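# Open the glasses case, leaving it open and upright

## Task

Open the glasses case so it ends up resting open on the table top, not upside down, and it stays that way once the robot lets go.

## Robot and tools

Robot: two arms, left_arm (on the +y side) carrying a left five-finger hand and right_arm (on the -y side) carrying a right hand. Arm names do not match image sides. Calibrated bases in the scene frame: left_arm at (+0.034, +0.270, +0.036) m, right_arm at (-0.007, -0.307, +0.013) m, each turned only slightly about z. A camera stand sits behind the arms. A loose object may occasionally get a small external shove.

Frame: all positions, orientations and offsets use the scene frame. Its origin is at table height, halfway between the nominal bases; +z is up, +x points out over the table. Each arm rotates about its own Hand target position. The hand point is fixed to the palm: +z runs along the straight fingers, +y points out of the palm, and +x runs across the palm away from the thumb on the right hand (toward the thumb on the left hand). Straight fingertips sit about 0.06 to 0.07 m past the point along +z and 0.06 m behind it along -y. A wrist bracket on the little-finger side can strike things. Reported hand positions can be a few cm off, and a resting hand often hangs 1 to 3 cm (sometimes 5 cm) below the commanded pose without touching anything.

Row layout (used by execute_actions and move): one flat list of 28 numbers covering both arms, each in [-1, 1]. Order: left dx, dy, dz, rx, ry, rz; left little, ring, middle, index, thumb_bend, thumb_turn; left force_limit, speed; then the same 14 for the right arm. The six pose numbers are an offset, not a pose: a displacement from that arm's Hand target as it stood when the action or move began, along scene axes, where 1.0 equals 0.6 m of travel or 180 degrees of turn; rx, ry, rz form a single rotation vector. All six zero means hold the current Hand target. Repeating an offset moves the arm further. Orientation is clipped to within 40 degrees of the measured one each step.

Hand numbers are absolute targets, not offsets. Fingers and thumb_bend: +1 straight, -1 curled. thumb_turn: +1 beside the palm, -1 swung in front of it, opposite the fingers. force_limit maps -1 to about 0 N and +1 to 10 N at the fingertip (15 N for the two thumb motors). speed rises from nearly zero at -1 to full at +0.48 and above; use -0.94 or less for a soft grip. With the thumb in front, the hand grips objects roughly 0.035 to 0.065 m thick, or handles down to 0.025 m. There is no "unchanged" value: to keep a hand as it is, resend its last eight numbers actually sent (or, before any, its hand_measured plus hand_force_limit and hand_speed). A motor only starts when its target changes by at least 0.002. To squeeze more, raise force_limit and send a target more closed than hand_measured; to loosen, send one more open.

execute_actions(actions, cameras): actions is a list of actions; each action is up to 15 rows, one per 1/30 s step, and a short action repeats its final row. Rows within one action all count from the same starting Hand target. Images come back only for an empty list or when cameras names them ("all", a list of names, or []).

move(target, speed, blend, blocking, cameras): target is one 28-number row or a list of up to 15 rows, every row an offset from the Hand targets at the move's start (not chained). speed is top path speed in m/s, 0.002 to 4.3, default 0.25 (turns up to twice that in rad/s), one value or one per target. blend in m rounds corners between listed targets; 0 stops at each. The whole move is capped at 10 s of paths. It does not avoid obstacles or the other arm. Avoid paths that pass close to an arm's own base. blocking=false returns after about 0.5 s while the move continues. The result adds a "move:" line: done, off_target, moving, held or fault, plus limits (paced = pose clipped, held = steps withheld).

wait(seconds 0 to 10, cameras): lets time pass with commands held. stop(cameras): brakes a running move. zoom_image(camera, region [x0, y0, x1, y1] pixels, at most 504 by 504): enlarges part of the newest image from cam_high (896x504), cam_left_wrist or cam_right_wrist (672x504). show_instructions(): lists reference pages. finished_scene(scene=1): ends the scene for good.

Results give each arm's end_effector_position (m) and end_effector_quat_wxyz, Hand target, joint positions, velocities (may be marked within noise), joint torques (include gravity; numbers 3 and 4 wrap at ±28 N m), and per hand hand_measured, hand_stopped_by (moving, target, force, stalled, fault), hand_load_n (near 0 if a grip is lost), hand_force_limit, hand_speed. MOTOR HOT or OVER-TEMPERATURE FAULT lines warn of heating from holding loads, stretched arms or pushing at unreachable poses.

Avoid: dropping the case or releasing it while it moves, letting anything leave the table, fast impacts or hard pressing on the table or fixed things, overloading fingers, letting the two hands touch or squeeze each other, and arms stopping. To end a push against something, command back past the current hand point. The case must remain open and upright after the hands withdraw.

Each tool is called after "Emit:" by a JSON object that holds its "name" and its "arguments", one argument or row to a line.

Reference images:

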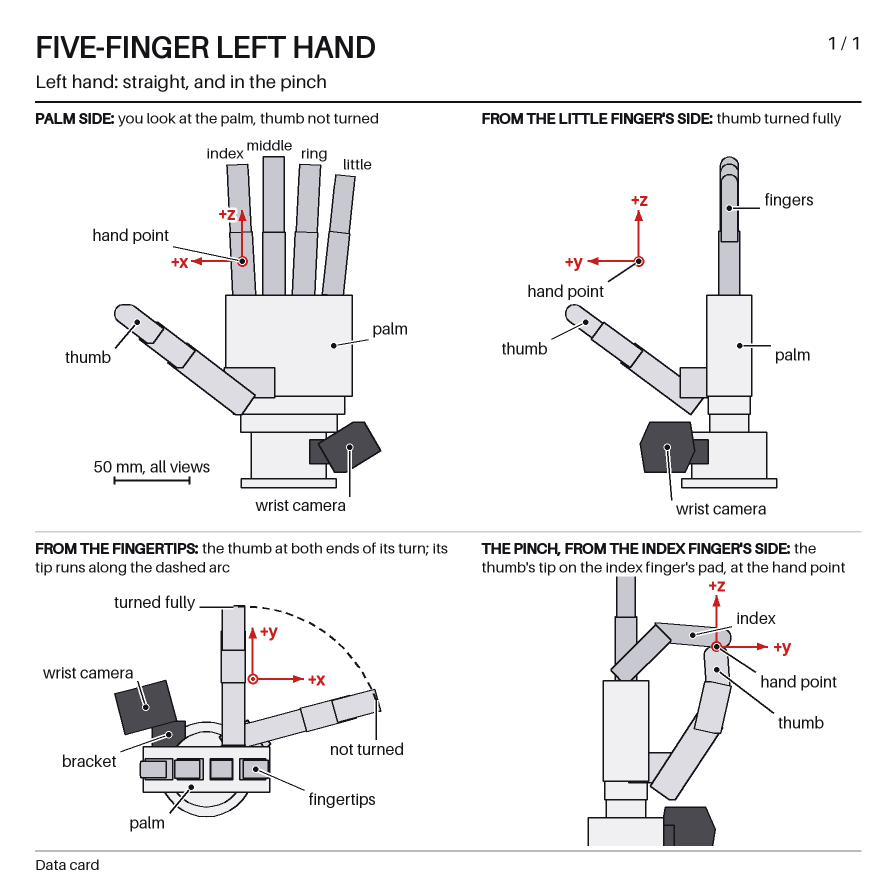

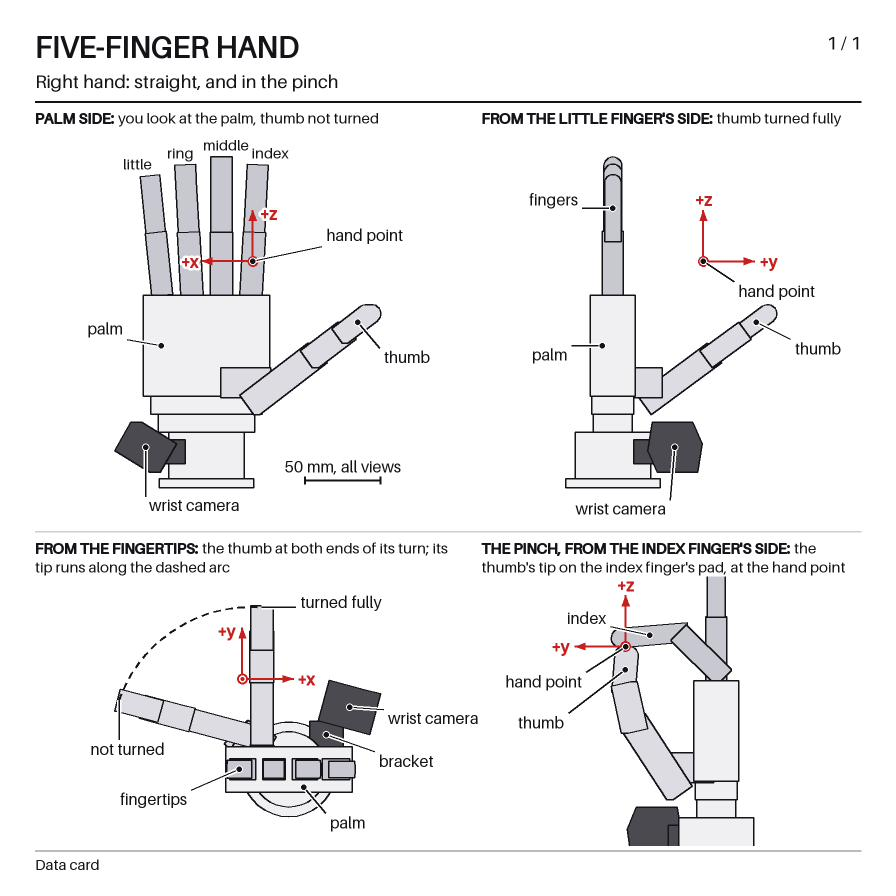

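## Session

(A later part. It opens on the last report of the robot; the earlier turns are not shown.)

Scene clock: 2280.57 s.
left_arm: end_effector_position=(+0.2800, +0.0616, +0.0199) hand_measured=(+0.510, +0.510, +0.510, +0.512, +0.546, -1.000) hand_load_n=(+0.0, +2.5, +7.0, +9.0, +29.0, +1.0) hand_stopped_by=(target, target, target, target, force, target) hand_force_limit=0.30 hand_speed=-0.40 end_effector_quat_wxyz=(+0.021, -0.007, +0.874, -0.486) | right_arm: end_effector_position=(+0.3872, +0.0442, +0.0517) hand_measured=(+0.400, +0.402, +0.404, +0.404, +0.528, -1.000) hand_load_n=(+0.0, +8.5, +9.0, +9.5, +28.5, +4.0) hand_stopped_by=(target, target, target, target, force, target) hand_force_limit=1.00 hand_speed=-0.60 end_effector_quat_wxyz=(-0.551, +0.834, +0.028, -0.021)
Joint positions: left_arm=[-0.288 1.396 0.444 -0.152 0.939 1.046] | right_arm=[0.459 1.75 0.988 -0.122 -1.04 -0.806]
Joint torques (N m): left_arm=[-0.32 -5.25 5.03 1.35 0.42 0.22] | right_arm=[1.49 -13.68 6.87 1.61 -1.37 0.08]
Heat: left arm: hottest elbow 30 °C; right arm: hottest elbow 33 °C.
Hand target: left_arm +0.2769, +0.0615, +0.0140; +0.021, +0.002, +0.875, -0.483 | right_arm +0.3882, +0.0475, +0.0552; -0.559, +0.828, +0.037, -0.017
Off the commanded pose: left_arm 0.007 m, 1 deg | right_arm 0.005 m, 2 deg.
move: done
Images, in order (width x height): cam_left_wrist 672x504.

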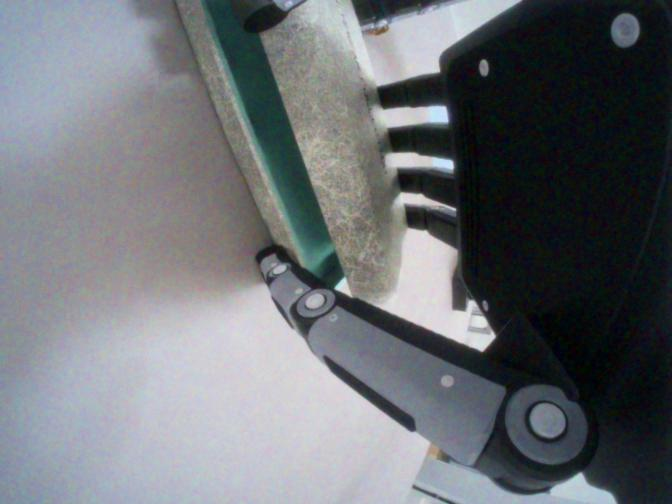

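Emit:
{"name": "move", "arguments": {
  "target": [
    [0,0,0,0,0,0,0.51,0.51,0.51,0.51,0.2,-1,0.3,-0.4,0,-0.003,0.0015,0.025,0,0,0.395,0.395,0.395,0.395,0.25,-1,1.0,-0.6],
    [0,0,0,0,0,0,0.51,0.51,0.51,0.51,0.2,-1,0.3,-0.4,0,-0.006,0.003,0.05,0,0,0.385,0.385,0.385,0.385,0.25,-1,1.0,-0.6]
  ],
  "speed": 0.03,
  "cameras": ["cam_left_wrist"]
}}

Emit:
{"name": "zoom_image", "arguments": {
  "camera": "cam_left_wrist",
  "region": [170, 0, 320, 150]
}}

Scene clock: 2290.97 s.
left_arm: end_effector_position=(+0.2804, +0.0611, +0.0208) hand_measured=(+0.510, +0.510, +0.512, +0.512, +0.572, -1.000) hand_load_n=(+0.0, +3.5, +7.5, +10.0, +34.5, +2.0) hand_stopped_by=(target, target, target, target, force, target) hand_force_limit=0.30 hand_speed=-0.40 end_effector_quat_wxyz=(+0.022, -0.005, +0.873, -0.487) | right_arm: end_effector_position=(+0.3863, +0.0410, +0.0572) hand_measured=(+0.386, +0.390, +0.392, +0.392, +0.528, -1.000) hand_load_n=(+0.0, +10.0, +10.0, +10.5, +32.0, +3.5) hand_stopped_by=(target, force, force, force, force, target) hand_force_limit=1.00 hand_speed=-0.60 end_effector_quat_wxyz=(-0.617, +0.786, +0.029, -0.017)
Joint positions: left_arm=[-0.288 1.394 0.444 -0.15 0.942 1.048] | right_arm=[0.417 1.775 0.902 0.211 -1.172 -0.632]
Joint torques (N m): left_arm=[-0.32 -5.13 5.04 1.26 0.31 0.2] | right_arm=[1.9 -12.63 6.65 1.92 -1.17 0.09]
Heat: left arm: hottest elbow 30 °C; right arm: hottest elbow 33 °C.
Hand target: left_arm +0.2769, +0.0615, +0.0141; +0.020, +0.002, +0.875, -0.483 | right_arm +0.3883, +0.0439, +0.0571; -0.623, +0.782, +0.038, -0.014
Off the commanded pose: left_arm 0.008 m, 1 deg | right_arm 0.004 m, 1 deg.
move: done
Images, in order (width x height): cam_left_wrist 672x504.

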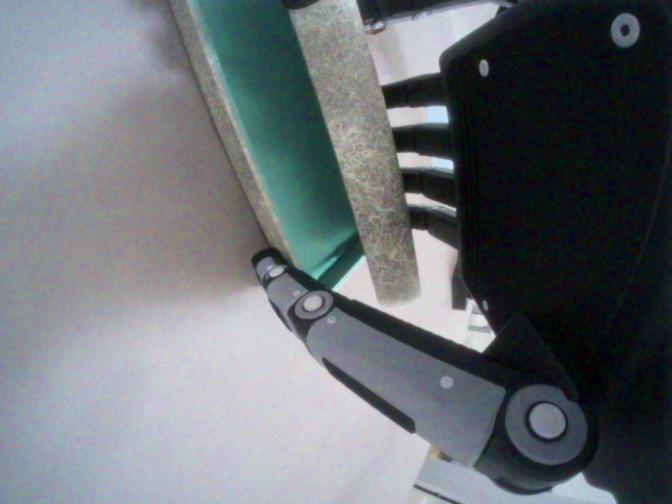

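Scaled by 3.360 from the camera's 672x504 image, which has a finer 960x720 frame.

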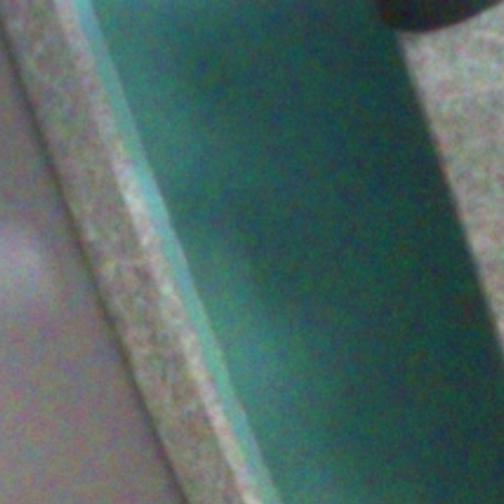

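Emit:
{"name": "move", "arguments": {
  "target": [
    [0,0,0,0,0,0,0.51,0.51,0.51,0.51,0.2,-1,0.3,-0.4,0,-0.004,0.001,0.028,0,0,0.38,0.38,0.38,0.38,0.25,-1,1.0,-0.6],
    [0,0,0,0,0,0,0.51,0.51,0.51,0.51,0.2,-1,0.3,-0.4,0,-0.008,0.002,0.056,0,0,0.37,0.37,0.37,0.37,0.25,-1,1.0,-0.6]
  ],
  "speed": 0.03,
  "cameras": ["cam_left_wrist","cam_right_wrist"]
}}

Scene clock: 2302.83 s.
left_arm: end_effector_position=(+0.2803, +0.0607, +0.0217) hand_measured=(+0.510, +0.510, +0.512, +0.512, +0.618, -1.000) hand_load_n=(+0.0, +3.0, +7.5, +10.0, +34.5, +3.0) hand_stopped_by=(target, target, target, target, force, target) hand_force_limit=0.30 hand_speed=-0.40 end_effector_quat_wxyz=(+0.022, -0.005, +0.872, -0.489) | right_arm: end_effector_position=(+0.3854, +0.0381, +0.0617) hand_measured=(+0.370, +0.384, +0.392, +0.392, +0.528, -1.000) hand_load_n=(+0.0, +12.5, +9.0, +10.0, +32.5, +4.5) hand_stopped_by=(target, force, force, force, force, target) hand_force_limit=1.00 hand_speed=-0.60 end_effector_quat_wxyz=(+0.687, -0.726, -0.032, +0.019)
Joint positions: left_arm=[-0.288 1.392 0.444 -0.15 0.945 1.048] | right_arm=[0.378 1.889 0.826 0.858 -1.29 -0.213]
Joint torques (N m): left_arm=[-0.32 -5.01 5.05 1.25 0.2 0.21] | right_arm=[1.61 -11.87 5.34 1.92 -0.16 0.03]
Heat: left arm: hottest elbow 30 °C; right arm: hottest elbow 33 °C.
Hand target: left_arm +0.2768, +0.0615, +0.0140; +0.020, +0.002, +0.875, -0.483 | right_arm +0.3880, +0.0391, +0.0581; +0.689, -0.724, -0.039, +0.011
Off the commanded pose: left_arm 0.008 m, 1 deg | right_arm 0.005 m, 1 deg.
move: done
Images, in order (width x height): cam_left_wrist 672x504, cam_right_wrist 672x504.

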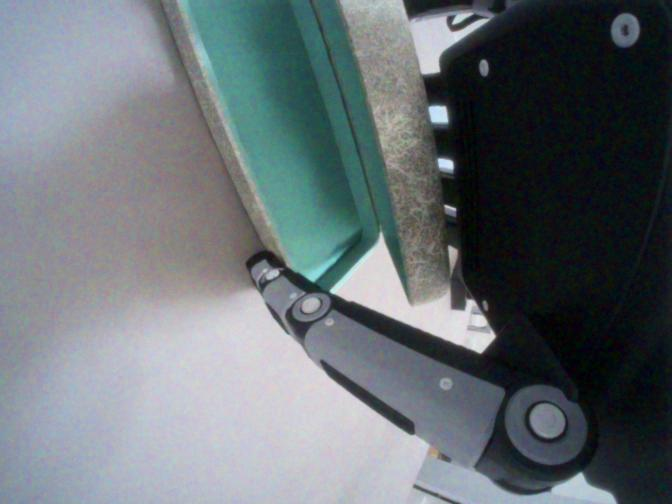

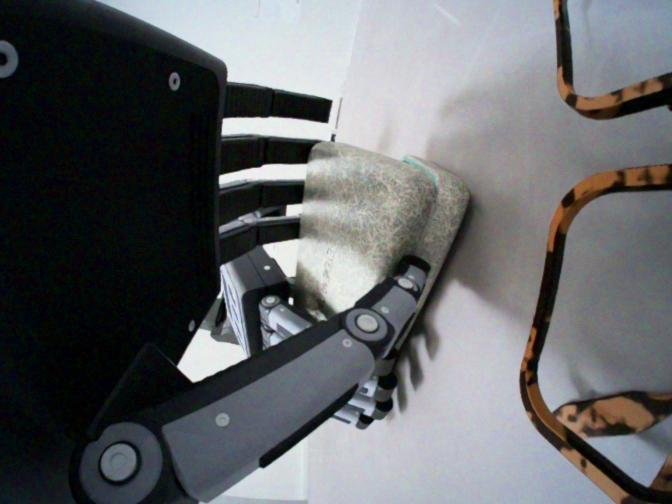

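Emit:
{"name": "move", "arguments": {
  "target": [
    [0,0,0,0,0,0,0.51,0.51,0.51,0.51,0.2,-1,0.3,-0.4,0,-0.004,-0.001,0.022,0,0,0.365,0.365,0.365,0.365,0.25,-1,1.0,-0.6],
    [0,0,0,0,0,0,0.51,0.51,0.51,0.51,0.2,-1,0.3,-0.4,0,-0.008,-0.002,0.044,0,0,0.36,0.36,0.36,0.36,0.25,-1,1.0,-0.6]
  ],
  "speed": 0.02,
  "cameras": ["cam_left_wrist","cam_right_wrist"]
}}

Scene clock: 2320.23 s.
left_arm: end_effector_position=(+0.2805, +0.0605, +0.0222) hand_measured=(+0.510, +0.510, +0.512, +0.512, +0.652, -1.000) hand_load_n=(+0.0, +2.5, +4.5, +6.5, +34.5, +0.5) hand_stopped_by=(target, target, target, target, force, target) hand_force_limit=0.30 hand_speed=-0.40 end_effector_quat_wxyz=(+0.023, -0.005, +0.873, -0.488) | right_arm: end_effector_position=(+0.3835, +0.0337, +0.0635) hand_measured=(+0.360, +0.384, +0.388, +0.392, +0.530, -1.000) hand_load_n=(-0.5, +11.5, +11.5, +12.0, +31.0, +7.0) hand_stopped_by=(target, force, force, force, force, target) hand_force_limit=1.00 hand_speed=-0.60 end_effector_quat_wxyz=(+0.736, -0.676, -0.033, +0.015)
Joint positions: left_arm=[-0.289 1.389 0.444 -0.15 0.942 1.045] | right_arm=[0.354 2.061 0.826 1.554 -1.304 0.28]
Joint torques (N m): left_arm=[-0.26 -4.78 5.08 1.24 0.32 0.24] | right_arm=[1.44 -11.46 4.82 1.76 0.15 -0.02]
Heat: left arm: hottest elbow 30 °C; right arm: hottest elbow 32 °C.
Hand target: left_arm +0.2768, +0.0614, +0.0141; +0.020, +0.002, +0.875, -0.483 | right_arm +0.3881, +0.0343, +0.0570; +0.737, -0.675, -0.040, +0.008
Off the commanded pose: left_arm 0.009 m, 1 deg | right_arm 0.008 m, 1 deg.
move: done
Images, in order (width x height): cam_left_wrist 672x504, cam_right_wrist 672x504.

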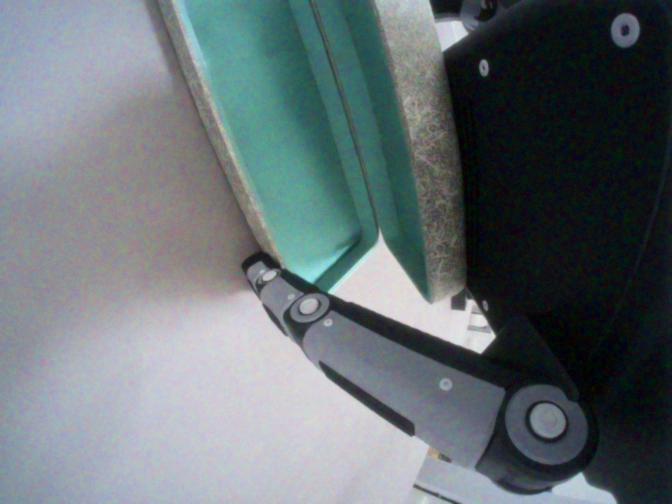

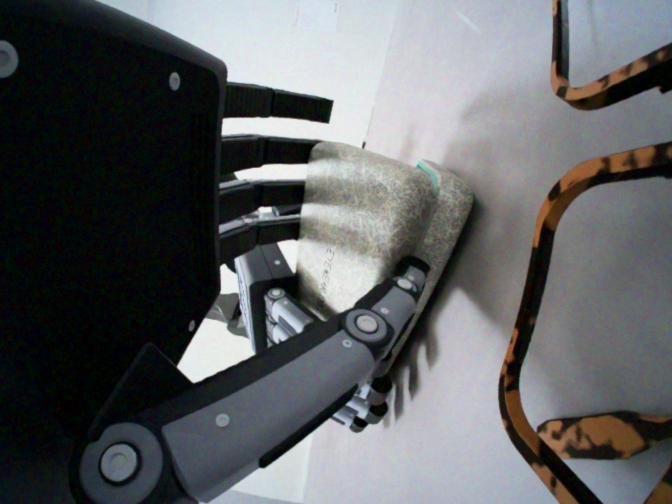

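Emit:
{"name": "move", "arguments": {
  "target": [
    [0,0,0,0,0,0,0.51,0.51,0.51,0.51,0.68,-1,0.3,-0.7,0,0,0,0,0,0,0.36,0.36,0.36,0.36,0.25,-1,1.0,-0.6]
  ],
  "speed": 0.02,
  "cameras": ["cam_left_wrist"]
}}

Scene clock: 2358.57 s.
left_arm: end_effector_position=(+0.2804, +0.0604, +0.0224) hand_measured=(+0.510, +0.510, +0.510, +0.512, +0.690, -1.000) hand_load_n=(+0.0, +1.0, +3.0, +5.0, +21.5, +0.0) hand_stopped_by=(target, target, target, target, force, target) hand_force_limit=0.30 hand_speed=-0.70 end_effector_quat_wxyz=(+0.022, -0.005, +0.872, -0.488) | right_arm: end_effector_position=(+0.3836, +0.0334, +0.0635) hand_measured=(+0.360, +0.384, +0.388, +0.392, +0.530, -1.000) hand_load_n=(+0.0, +11.0, +11.5, +11.5, +32.0, +7.5) hand_stopped_by=(target, force, force, force, force, target) hand_force_limit=1.00 hand_speed=-0.60 end_effector_quat_wxyz=(+0.736, -0.676, -0.033, +0.015)
Joint positions: left_arm=[-0.289 1.389 0.444 -0.15 0.943 1.044] | right_arm=[0.353 2.062 0.827 1.557 -1.304 0.283]
Joint torques (N m): left_arm=[-0.26 -4.78 5.07 1.26 0.27 0.24] | right_arm=[1.49 -12.1 4.83 1.5 0.16 -0.01]
Heat: left arm: hottest elbow 30 °C; right arm: hottest elbow 32 °C.
Hand target: left_arm +0.2768, +0.0615, +0.0140; +0.020, +0.002, +0.875, -0.483 | right_arm +0.3882, +0.0344, +0.0570; +0.737, -0.675, -0.040, +0.009
Off the commanded pose: left_arm 0.009 m, 1 deg | right_arm 0.008 m, 1 deg.
move: done
Images, in order (width x height): cam_left_wrist 672x504.

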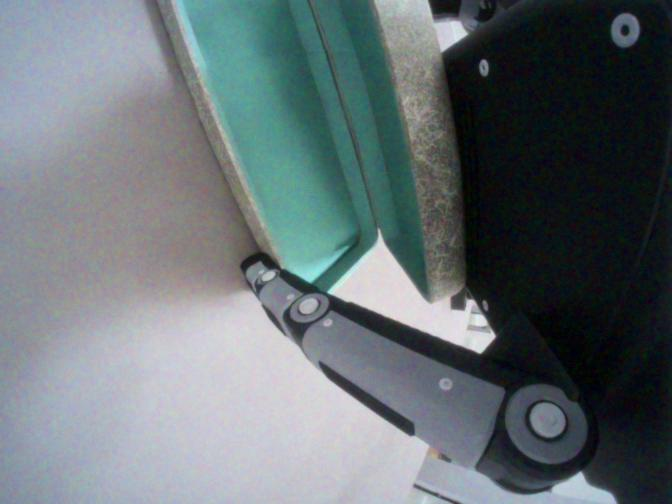

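Emit:
{"name": "move", "arguments": {
  "target": [
    [0,0,0,0,0,0,0.51,0.51,0.51,0.51,0.74,-1,0.3,-0.7,0,0,0,0,0,0,0.36,0.36,0.36,0.36,0.25,-1,1.0,-0.6]
  ],
  "speed": 0.02,
  "cameras": ["cam_left_wrist"]
}}

Scene clock: 2361.93 s.
left_arm: end_effector_position=(+0.2805, +0.0600, +0.0227) hand_measured=(+0.510, +0.510, +0.510, +0.510, +0.744, -1.000) hand_load_n=(+0.0, +0.0, +0.0, +2.0, +5.5, +0.0) hand_stopped_by=(target, target, target, target, target, target) hand_force_limit=0.30 hand_speed=-0.70 end_effector_quat_wxyz=(+0.023, -0.004, +0.872, -0.489) | right_arm: end_effector_position=(+0.3836, +0.0333, +0.0633) hand_measured=(+0.360, +0.384, +0.388, +0.392, +0.530, -1.000) hand_load_n=(+0.0, +10.5, +10.5, +11.5, +32.5, +7.5) hand_stopped_by=(target, force, force, force, force, target) hand_force_limit=1.00 hand_speed=-0.60 end_effector_quat_wxyz=(+0.736, -0.676, -0.032, +0.015)
Joint positions: left_arm=[-0.289 1.389 0.444 -0.149 0.945 1.044] | right_arm=[0.353 2.063 0.827 1.561 -1.304 0.286]
Joint torques (N m): left_arm=[-0.26 -4.78 5.07 1.18 0.2 0.24] | right_arm=[1.44 -12.34 4.97 1.39 0.15 -0.04]
Heat: left arm: hottest elbow 30 °C; right arm: hottest elbow 32 °C.
Hand target: left_arm +0.2768, +0.0614, +0.0140; +0.020, +0.002, +0.875, -0.483 | right_arm +0.3883, +0.0343, +0.0570; +0.737, -0.675, -0.040, +0.008
Off the commanded pose: left_arm 0.010 m, 1 deg | right_arm 0.008 m, 1 deg.
move: done
Images, in order (width x height): cam_left_wrist 672x504.

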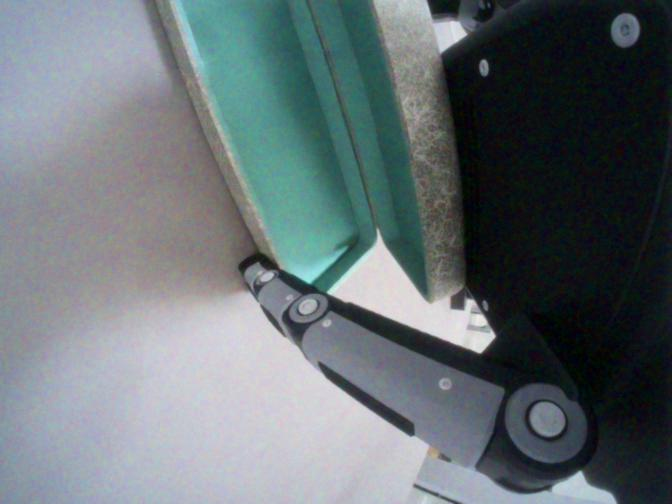

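Emit:
{"name": "move", "arguments": {
  "target": [
    [0,0,0,0,0,0,0.51,0.51,0.51,0.51,0.84,-1,0.3,-0.7,0,0,0,0,0,0,0.36,0.36,0.36,0.36,0.25,-1,1.0,-0.6]
  ],
  "speed": 0.02,
  "cameras": ["cam_left_wrist"]
}}

Emit:
{"name": "zoom_image", "arguments": {
  "camera": "cam_left_wrist",
  "region": [150, 0, 470, 320]
}}

Scene clock: 2366.47 s.
left_arm: end_effector_position=(+0.2804, +0.0594, +0.0233) hand_measured=(+0.510, +0.510, +0.510, +0.510, +0.836, -1.000) hand_load_n=(+0.0, +0.0, +0.0, +0.0, -3.5, -1.0) hand_stopped_by=(target, target, target, target, target, target) hand_force_limit=0.30 hand_speed=-0.70 end_effector_quat_wxyz=(+0.023, -0.002, +0.871, -0.492) | right_arm: end_effector_position=(+0.3834, +0.0333, +0.0636) hand_measured=(+0.360, +0.384, +0.388, +0.392, +0.530, -1.000) hand_load_n=(+0.0, +10.5, +10.5, +11.0, +33.0, +7.5) hand_stopped_by=(target, force, force, force, force, target) hand_force_limit=1.00 hand_speed=-0.60 end_effector_quat_wxyz=(+0.736, -0.676, -0.032, +0.015)
Joint positions: left_arm=[-0.289 1.389 0.444 -0.148 0.951 1.046] | right_arm=[0.353 2.063 0.827 1.564 -1.304 0.289]
Joint torques (N m): left_arm=[-0.26 -4.78 5.07 1.13 0.01 0.22] | right_arm=[1.55 -11.99 4.88 1.36 0.12 -0.03]
Heat: left arm: hottest elbow 30 °C; right arm: hottest elbow 32 °C.
Hand target: left_arm +0.2769, +0.0615, +0.0141; +0.021, +0.002, +0.875, -0.483 | right_arm +0.3883, +0.0343, +0.0571; +0.737, -0.675, -0.040, +0.008
Off the commanded pose: left_arm 0.010 m, 1 deg | right_arm 0.008 m, 1 deg.
move: done
Images, in order (width x height): cam_left_wrist 672x504.

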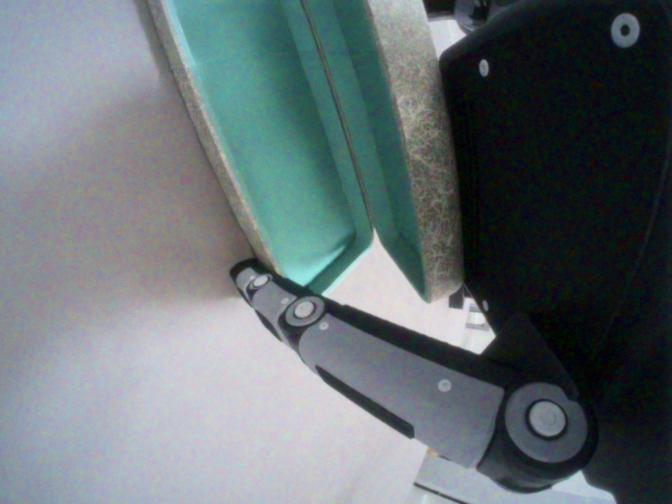

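Scaled by 1.575 from the camera's 672x504 image, which has a finer 960x720 frame.

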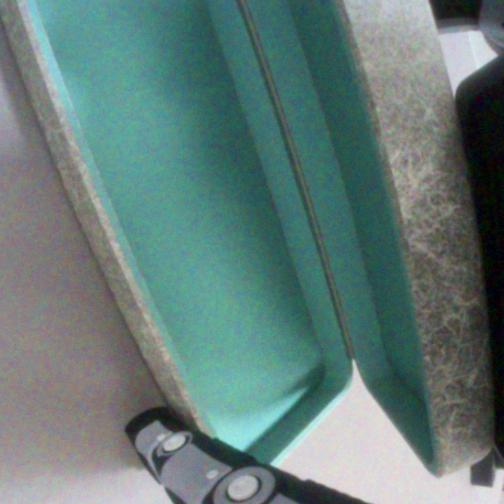

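Emit:
{"name": "move", "arguments": {
  "target": [
    [0,0,0,0,0,0,0.8,0.8,0.8,0.8,1.0,-1,0.3,-0.4,0,0,0,0,0,0,0.36,0.36,0.36,0.36,0.25,-1,1.0,-0.6]
  ],
  "speed": 0.02,
  "cameras": ["cam_left_wrist","cam_right_wrist"]
}}

Scene clock: 2393.87 s.
left_arm: end_effector_position=(+0.2798, +0.0570, +0.0249) hand_measured=(+0.800, +0.800, +0.800, +0.800, +0.996, -1.000) hand_load_n=(-0.5, +0.0, +0.0, +0.0, -4.0, -0.5) hand_stopped_by=(target, target, target, target, target, target) hand_force_limit=0.30 hand_speed=-0.40 end_effector_quat_wxyz=(+0.022, +0.002, +0.868, -0.496) | right_arm: end_effector_position=(+0.3834, +0.0333, +0.0636) hand_measured=(+0.360, +0.384, +0.388, +0.392, +0.530, -1.000) hand_load_n=(+0.0, +10.5, +10.5, +11.0, +33.0, +7.5) hand_stopped_by=(target, force, force, force, force, target) hand_force_limit=1.00 hand_speed=-0.60 end_effector_quat_wxyz=(+0.736, -0.676, -0.032, +0.015)
Joint positions: left_arm=[-0.293 1.389 0.444 -0.143 0.961 1.046] | right_arm=[0.353 2.063 0.827 1.565 -1.304 0.289]
Joint torques (N m): left_arm=[-0.03 -4.84 5.08 0.91 -0.36 0.22] | right_arm=[1.79 -12.04 4.88 1.48 0.14 -0.07]
Heat: left arm: hottest elbow 30 °C; right arm: hottest elbow 31 °C.
Hand target: left_arm +0.2769, +0.0615, +0.0141; +0.021, +0.002, +0.875, -0.483 | right_arm +0.3883, +0.0343, +0.0571; +0.737, -0.674, -0.040, +0.008
Off the commanded pose: left_arm 0.012 m, 2 deg | right_arm 0.008 m, 1 deg.
move: off_target (left_arm)
Images, in order (width x height): cam_left_wrist 672x504, cam_right_wrist 672x504.

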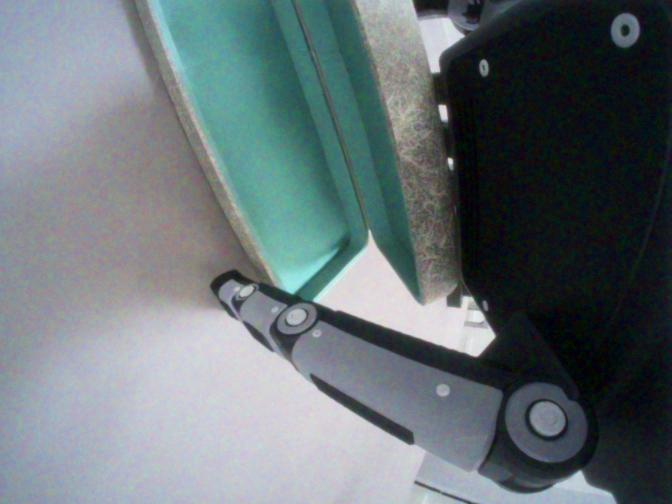

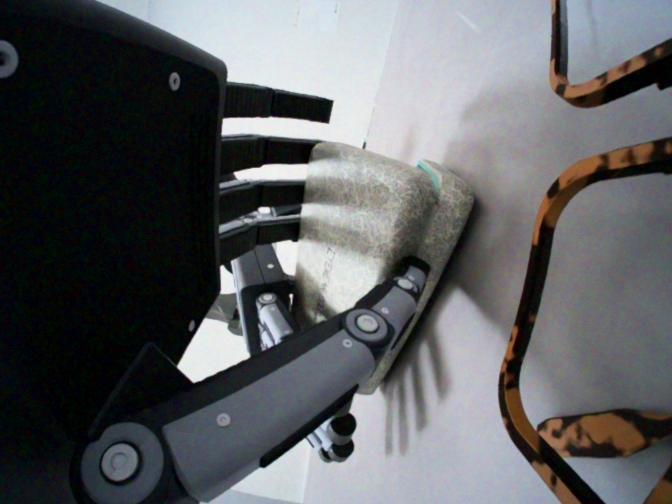

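Emit:
{"name": "move", "arguments": {
  "target": [
    [0,-0.007,0.12,0,0,0,0.8,0.8,0.8,0.8,1.0,-1,0.3,-0.4,0,0,0,0,0,0,0.36,0.36,0.36,0.36,0.25,-1,1.0,-0.6],
    [-0.03,0.03,0.3,0,0,0,0.8,0.8,0.8,0.8,1.0,-1,0.3,-0.4,0,0,0,0,0,0,0.36,0.36,0.36,0.36,0.25,-1,1.0,-0.6]
  ],
  "speed": 0.08,
  "blend": 0.02,
  "cameras": ["all"]
}}

Scene clock: 2404.57 s.
left_arm: end_effector_position=(+0.2389, +0.0814, +0.1694) hand_measured=(+0.800, +0.800, +0.800, +0.800, +0.998, -1.000) hand_load_n=(+0.0, +0.0, +0.0, +0.0, +0.0, +0.0) hand_stopped_by=(target, target, target, target, target, target) hand_force_limit=0.30 hand_speed=-0.40 end_effector_quat_wxyz=(-0.008, -0.013, +0.879, -0.476) | right_arm: end_effector_position=(+0.3834, +0.0333, +0.0636) hand_measured=(+0.360, +0.384, +0.388, +0.392, +0.530, -1.000) hand_load_n=(+0.0, +10.0, +10.5, +11.0, +33.0, +7.5) hand_stopped_by=(target, force, force, force, force, target) hand_force_limit=1.00 hand_speed=-0.60 end_effector_quat_wxyz=(+0.736, -0.676, -0.032, +0.015)
Joint positions: left_arm=[-0.257 0.951 0.632 -0.909 0.953 1.127] | right_arm=[0.353 2.063 0.827 1.565 -1.304 0.289]
Joint torques (N m): left_arm=[0.97 -4.19 13.29 0.34 0.67 0.12] | right_arm=[1.49 -12.16 4.85 1.28 0.14 -0.08]
Heat: left arm: hottest elbow 31 °C; right arm: hottest elbow 31 °C.
Hand target: left_arm +0.2589, +0.0795, +0.1941; +0.021, +0.002, +0.875, -0.483 | right_arm +0.3883, +0.0343, +0.0571; +0.737, -0.674, -0.040, +0.008
Off the commanded pose: left_arm 0.032 m, 4 deg | right_arm 0.008 m, 1 deg.
move: off_target (left_arm)

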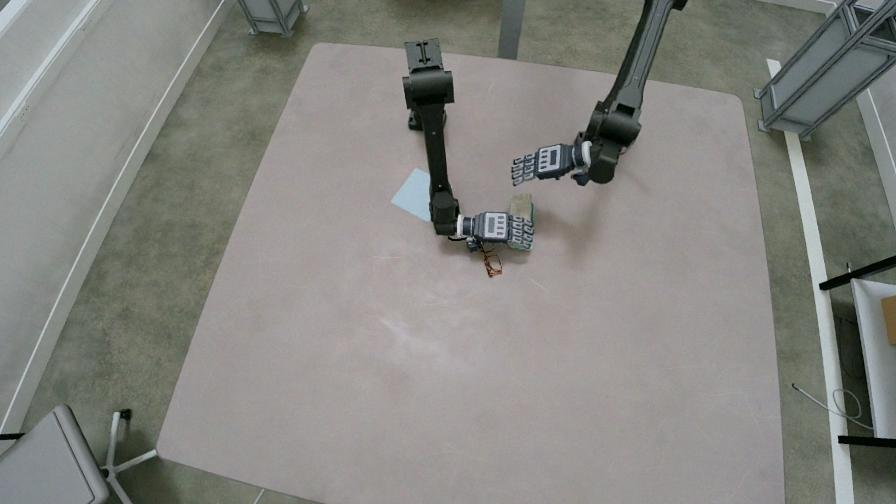

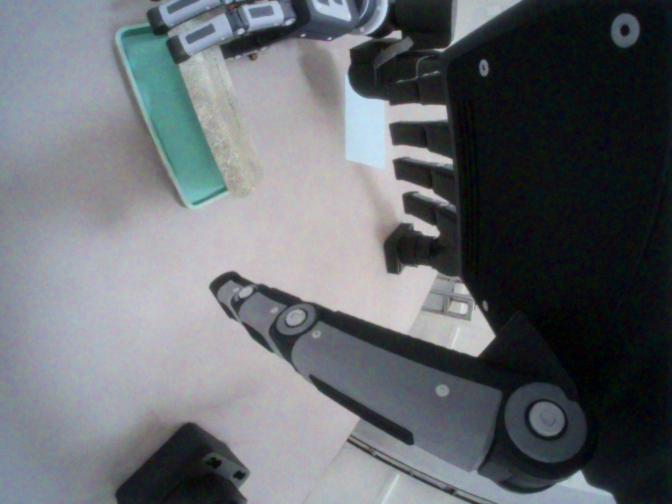

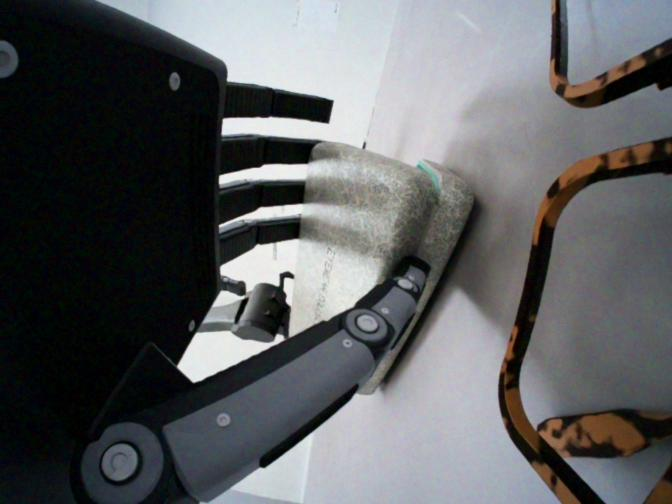

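Emit:
{"name": "move", "arguments": {
  "target": [
    [0.018,0.16,-0.10,0,0,0,0.8,0.8,0.8,0.8,1.0,-1,0.3,-0.4,0,0,0,0,0,0,0.36,0.36,0.36,0.36,0.25,-1,1.0,-0.6],
    [0.018,0.16,-0.23,0,0,0,0.8,0.8,0.8,0.8,1.0,-1,0.3,-0.4,0,0,0,0,0,0,0.36,0.36,0.36,0.36,0.25,-1,1.0,-0.6]
  ],
  "speed": 0.12,
  "blend": 0.02,
  "cameras": ["all"]
}}

Scene clock: 2425.97 s.
left_arm: end_effector_position=(+0.2687, +0.1743, +0.0591) hand_measured=(+0.800, +0.800, +0.800, +0.800, +0.998, -1.000) hand_load_n=(+0.0, +0.0, +0.0, +0.0, +0.0, +0.0) hand_stopped_by=(target, target, target, target, target, target) hand_force_limit=0.30 hand_speed=-0.40 end_effector_quat_wxyz=(+0.017, +0.001, +0.876, -0.482) | right_arm: end_effector_position=(+0.3834, +0.0333, +0.0636) hand_measured=(+0.360, +0.384, +0.388, +0.392, +0.530, -1.000) hand_load_n=(+0.0, +10.0, +10.5, +11.0, +33.0, +7.5) hand_stopped_by=(target, force, force, force, force, target) hand_force_limit=1.00 hand_speed=-0.60 end_effector_quat_wxyz=(+0.736, -0.676, -0.032, +0.015)
Joint positions: left_arm=[0.124 1.329 0.569 -0.982 0.998 1.811] | right_arm=[0.353 2.063 0.827 1.565 -1.304 0.289]
Joint torques (N m): left_arm=[0.62 -5.01 5.59 0.31 0.72 0.11] | right_arm=[1.44 -12.28 4.83 1.4 0.16 -0.09]
Heat: left arm: hottest elbow 34 °C; right arm: hottest elbow 31 °C.
Hand target: left_arm +0.2697, +0.1754, +0.0561; +0.021, +0.002, +0.875, -0.483 | right_arm +0.3883, +0.0343, +0.0571; +0.737, -0.674, -0.040, +0.008
Off the commanded pose: left_arm 0.003 m, 0 deg | right_arm 0.008 m, 1 deg.
move: done

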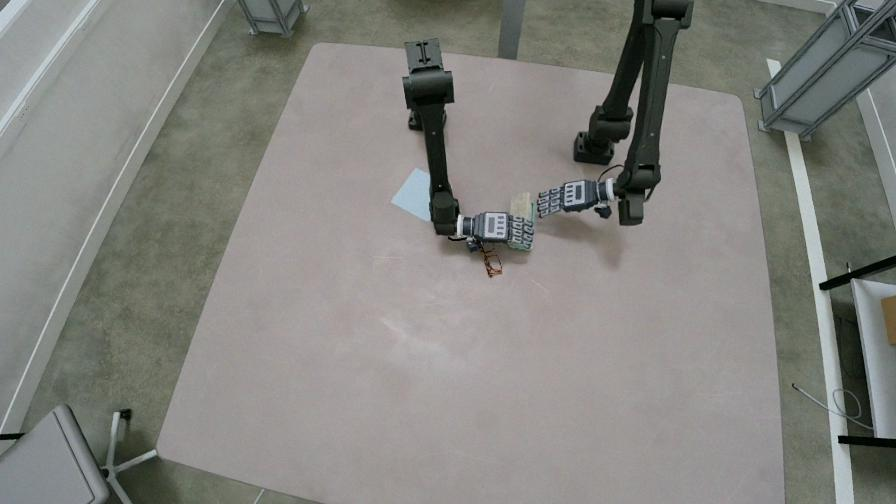

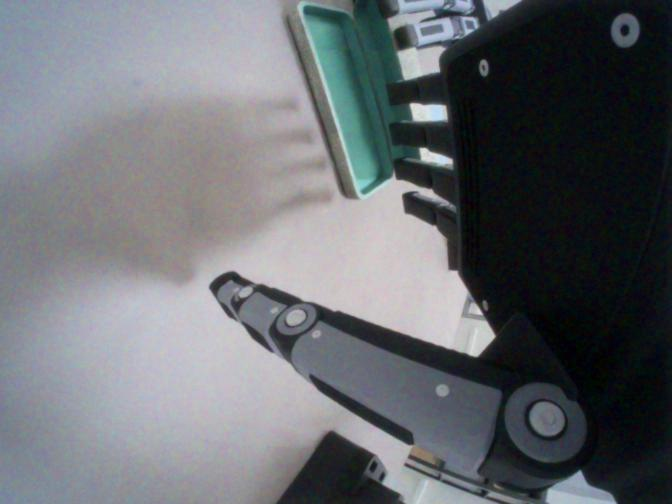

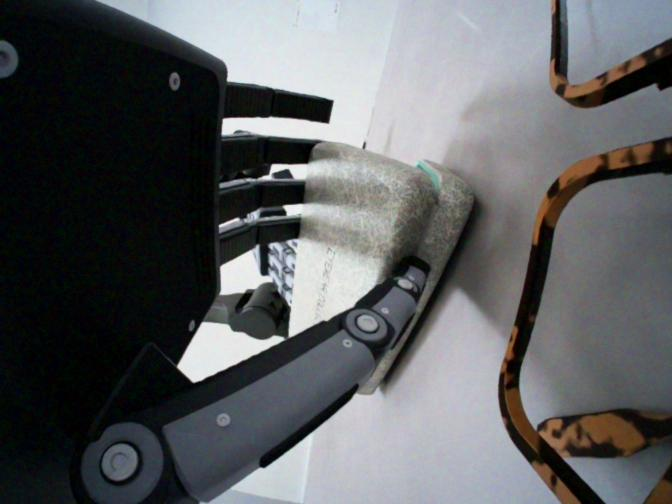

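Emit:
{"name": "move", "arguments": {
  "target": [
    [0.005,-0.06,0,0,0,0,0.8,0.8,0.8,0.8,1.0,-1,0.3,-0.4,0,0,0,0,0,0,0.36,0.36,0.36,0.36,0.25,-1,1.0,-0.6]
  ],
  "speed": 0.08,
  "cameras": ["cam_left_wrist"]
}}

Emit:
{"name": "zoom_image", "arguments": {
  "camera": "cam_left_wrist",
  "region": [220, 0, 520, 280]
}}

Scene clock: 2432.57 s.
left_arm: end_effector_position=(+0.2709, +0.1445, +0.0520) hand_measured=(+0.800, +0.800, +0.800, +0.800, +0.998, -1.000) hand_load_n=(-0.5, -1.5, +0.0, +0.0, +0.0, +0.0) hand_stopped_by=(target, target, target, target, target, target) hand_force_limit=0.30 hand_speed=-0.40 end_effector_quat_wxyz=(+0.014, -0.007, +0.877, -0.480) | right_arm: end_effector_position=(+0.3840, +0.0325, +0.0641) hand_measured=(+0.360, +0.384, +0.388, +0.392, +0.530, -1.000) hand_load_n=(+0.0, +10.5, +10.0, +10.5, +32.5, +6.5) hand_stopped_by=(target, force, force, force, force, target) hand_force_limit=1.00 hand_speed=-0.60 end_effector_quat_wxyz=(+0.737, -0.675, -0.032, +0.014)
Joint positions: left_arm=[0.007 1.307 0.529 -0.778 1.002 1.574] | right_arm=[0.351 2.063 0.827 1.569 -1.304 0.292]
Joint torques (N m): left_arm=[-0.97 -6.65 5.93 0.79 0.95 -0.08] | right_arm=[1.67 -12.04 4.81 1.24 0.17 -0.1]
Heat: left arm: hottest elbow 34 °C; right arm: hottest elbow 31 °C.
Hand target: left_arm +0.2727, +0.1394, +0.0561; +0.021, +0.002, +0.875, -0.483 | right_arm +0.3882, +0.0344, +0.0571; +0.737, -0.674, -0.040, +0.008
Off the commanded pose: left_arm 0.007 m, 1 deg | right_arm 0.008 m, 1 deg.
move: done
Images, in order (width x height): cam_left_wrist 672x504.

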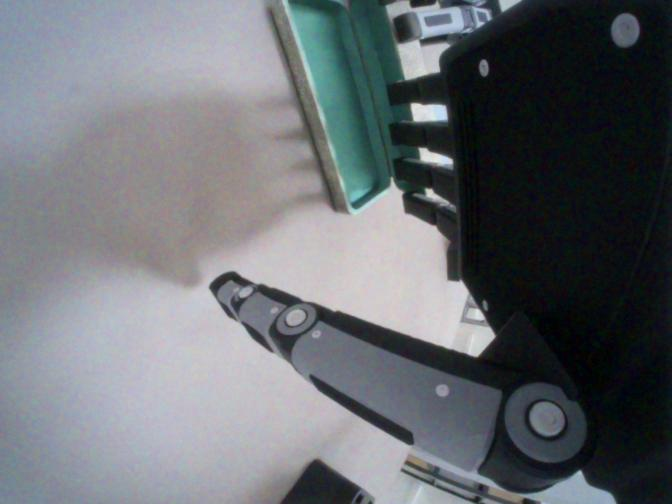

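Scaled by 1.680 from the camera's 672x504 image, which has a finer 960x720 frame.

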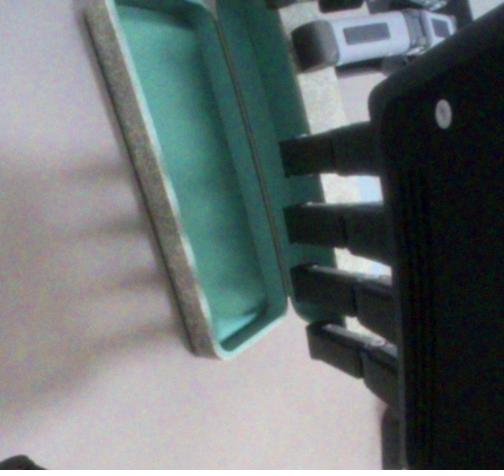

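Emit:
{"name": "move", "arguments": {
  "target": [
    [0,0,0,0,0,0,0.8,0.8,0.8,0.8,1.0,-1,0.3,-0.4,0,0,0,0,0,0,0.6,0.6,0.6,0.6,0.6,-1,1.0,-0.7]
  ],
  "speed": 0.05,
  "cameras": ["cam_left_wrist","cam_right_wrist"]
}}

Scene clock: 2437.67 s.
left_arm: end_effector_position=(+0.2711, +0.1422, +0.0536) hand_measured=(+0.800, +0.800, +0.800, +0.800, +0.998, -1.000) hand_load_n=(+0.0, +0.0, +0.0, +0.0, +0.0, +0.0) hand_stopped_by=(target, target, target, target, target, target) hand_force_limit=0.30 hand_speed=-0.40 end_effector_quat_wxyz=(+0.015, -0.003, +0.876, -0.483) | right_arm: end_effector_position=(+0.3832, +0.0322, +0.0577) hand_measured=(+0.600, +0.600, +0.600, +0.600, +0.600, -1.000) hand_load_n=(+0.0, +0.0, +0.0, +0.0, +0.0, +0.0) hand_stopped_by=(target, target, target, target, target, target) hand_force_limit=1.00 hand_speed=-0.70 end_effector_quat_wxyz=(+0.736, -0.677, -0.030, +0.016)
Joint positions: left_arm=[0.001 1.303 0.529 -0.776 1.008 1.574] | right_arm=[0.351 2.077 0.827 1.569 -1.304 0.286]
Joint torques (N m): left_arm=[-0.56 -6.36 5.94 0.77 0.73 -0.07] | right_arm=[1.79 -13.51 4.77 1.24 0.15 -0.04]
Heat: left arm: hottest elbow 34 °C; right arm: hottest elbow 31 °C.
Hand target: left_arm +0.2727, +0.1394, +0.0561; +0.021, +0.002, +0.875, -0.483 | right_arm +0.3882, +0.0344, +0.0570; +0.737, -0.675, -0.040, +0.008
Off the commanded pose: left_arm 0.004 m, 1 deg | right_arm 0.005 m, 1 deg.
move: done
Images, in order (width x height): cam_left_wrist 672x504, cam_right_wrist 672x504.

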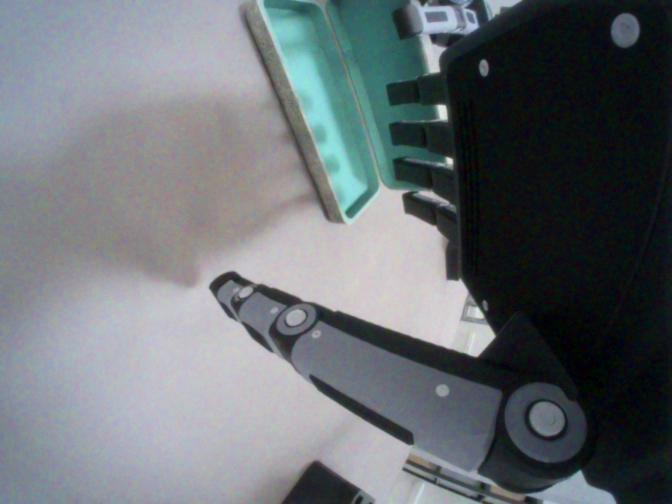

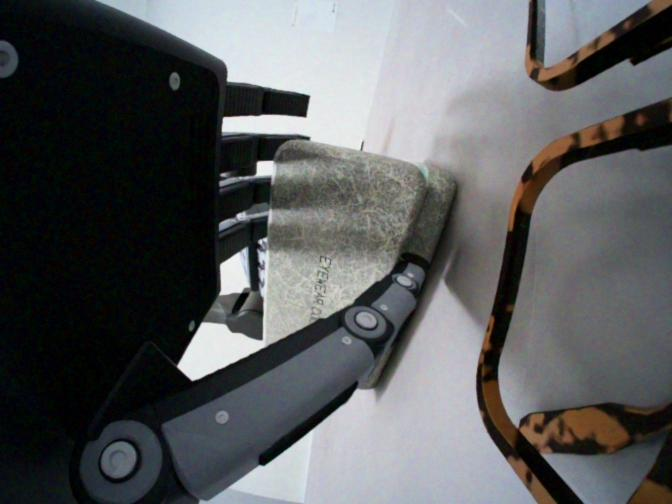

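Emit:
{"name": "move", "arguments": {
  "target": [
    [0,0,0,0,0,0,0.8,0.8,0.8,0.8,1.0,-1,0.3,-0.4,0,0,0,0,0,0,1,1,1,1,0.6,-1,1.0,-0.3],
    [0,0,0,0,0,0,0.8,0.8,0.8,0.8,1.0,-1,0.3,-0.4,0,-0.05,0.03,0,0,0,1,1,1,1,0.6,-1,1.0,-0.3]
  ],
  "speed": 0.04,
  "cameras": ["cam_left_wrist","cam_right_wrist"]
}}

Scene clock: 2446.83 s.
left_arm: end_effector_position=(+0.2711, +0.1422, +0.0536) hand_measured=(+0.800, +0.800, +0.800, +0.800, +0.998, -1.000) hand_load_n=(+0.0, -0.5, +0.0, +0.0, +0.0, +0.0) hand_stopped_by=(target, target, target, target, target, target) hand_force_limit=0.30 hand_speed=-0.40 end_effector_quat_wxyz=(+0.015, -0.003, +0.876, -0.483) | right_arm: end_effector_position=(+0.3865, +0.0074, +0.0667) hand_measured=(+1.000, +1.000, +1.000, +1.000, +0.600, -1.000) hand_load_n=(+0.0, +0.0, +0.0, +0.0, +0.5, +0.0) hand_stopped_by=(target, target, target, target, target, target) hand_force_limit=1.00 hand_speed=-0.30 end_effector_quat_wxyz=(+0.731, -0.681, -0.033, +0.016)
Joint positions: left_arm=[0.001 1.303 0.529 -0.776 1.008 1.574] | right_arm=[0.298 2.044 0.813 1.572 -1.361 0.307]
Joint torques (N m): left_arm=[-0.5 -6.36 5.96 0.73 0.72 -0.07] | right_arm=[0.97 -15.15 3.22 1.36 0.12 0.13]
Heat: left arm: hottest elbow 33 °C; right arm: hottest elbow 31 °C.
Hand target: left_arm +0.2727, +0.1394, +0.0561; +0.021, +0.002, +0.875, -0.483 | right_arm +0.3882, +0.0042, +0.0749; +0.737, -0.675, -0.040, +0.008
Off the commanded pose: left_arm 0.004 m, 1 deg | right_arm 0.009 m, 2 deg.
joint sent to its limit (right arm) — joint 4 (wrist pitch), upper limit. The joint targets still meet the commanded pose.
move: done
Images, in order (width x height): cam_left_wrist 672x504, cam_right_wrist 672x504.

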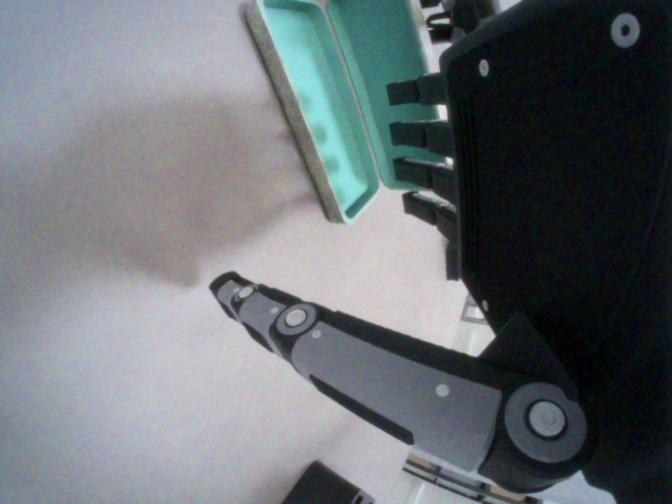

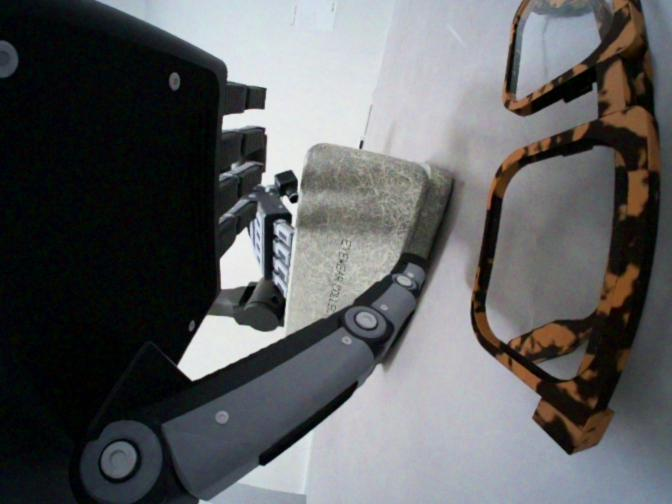

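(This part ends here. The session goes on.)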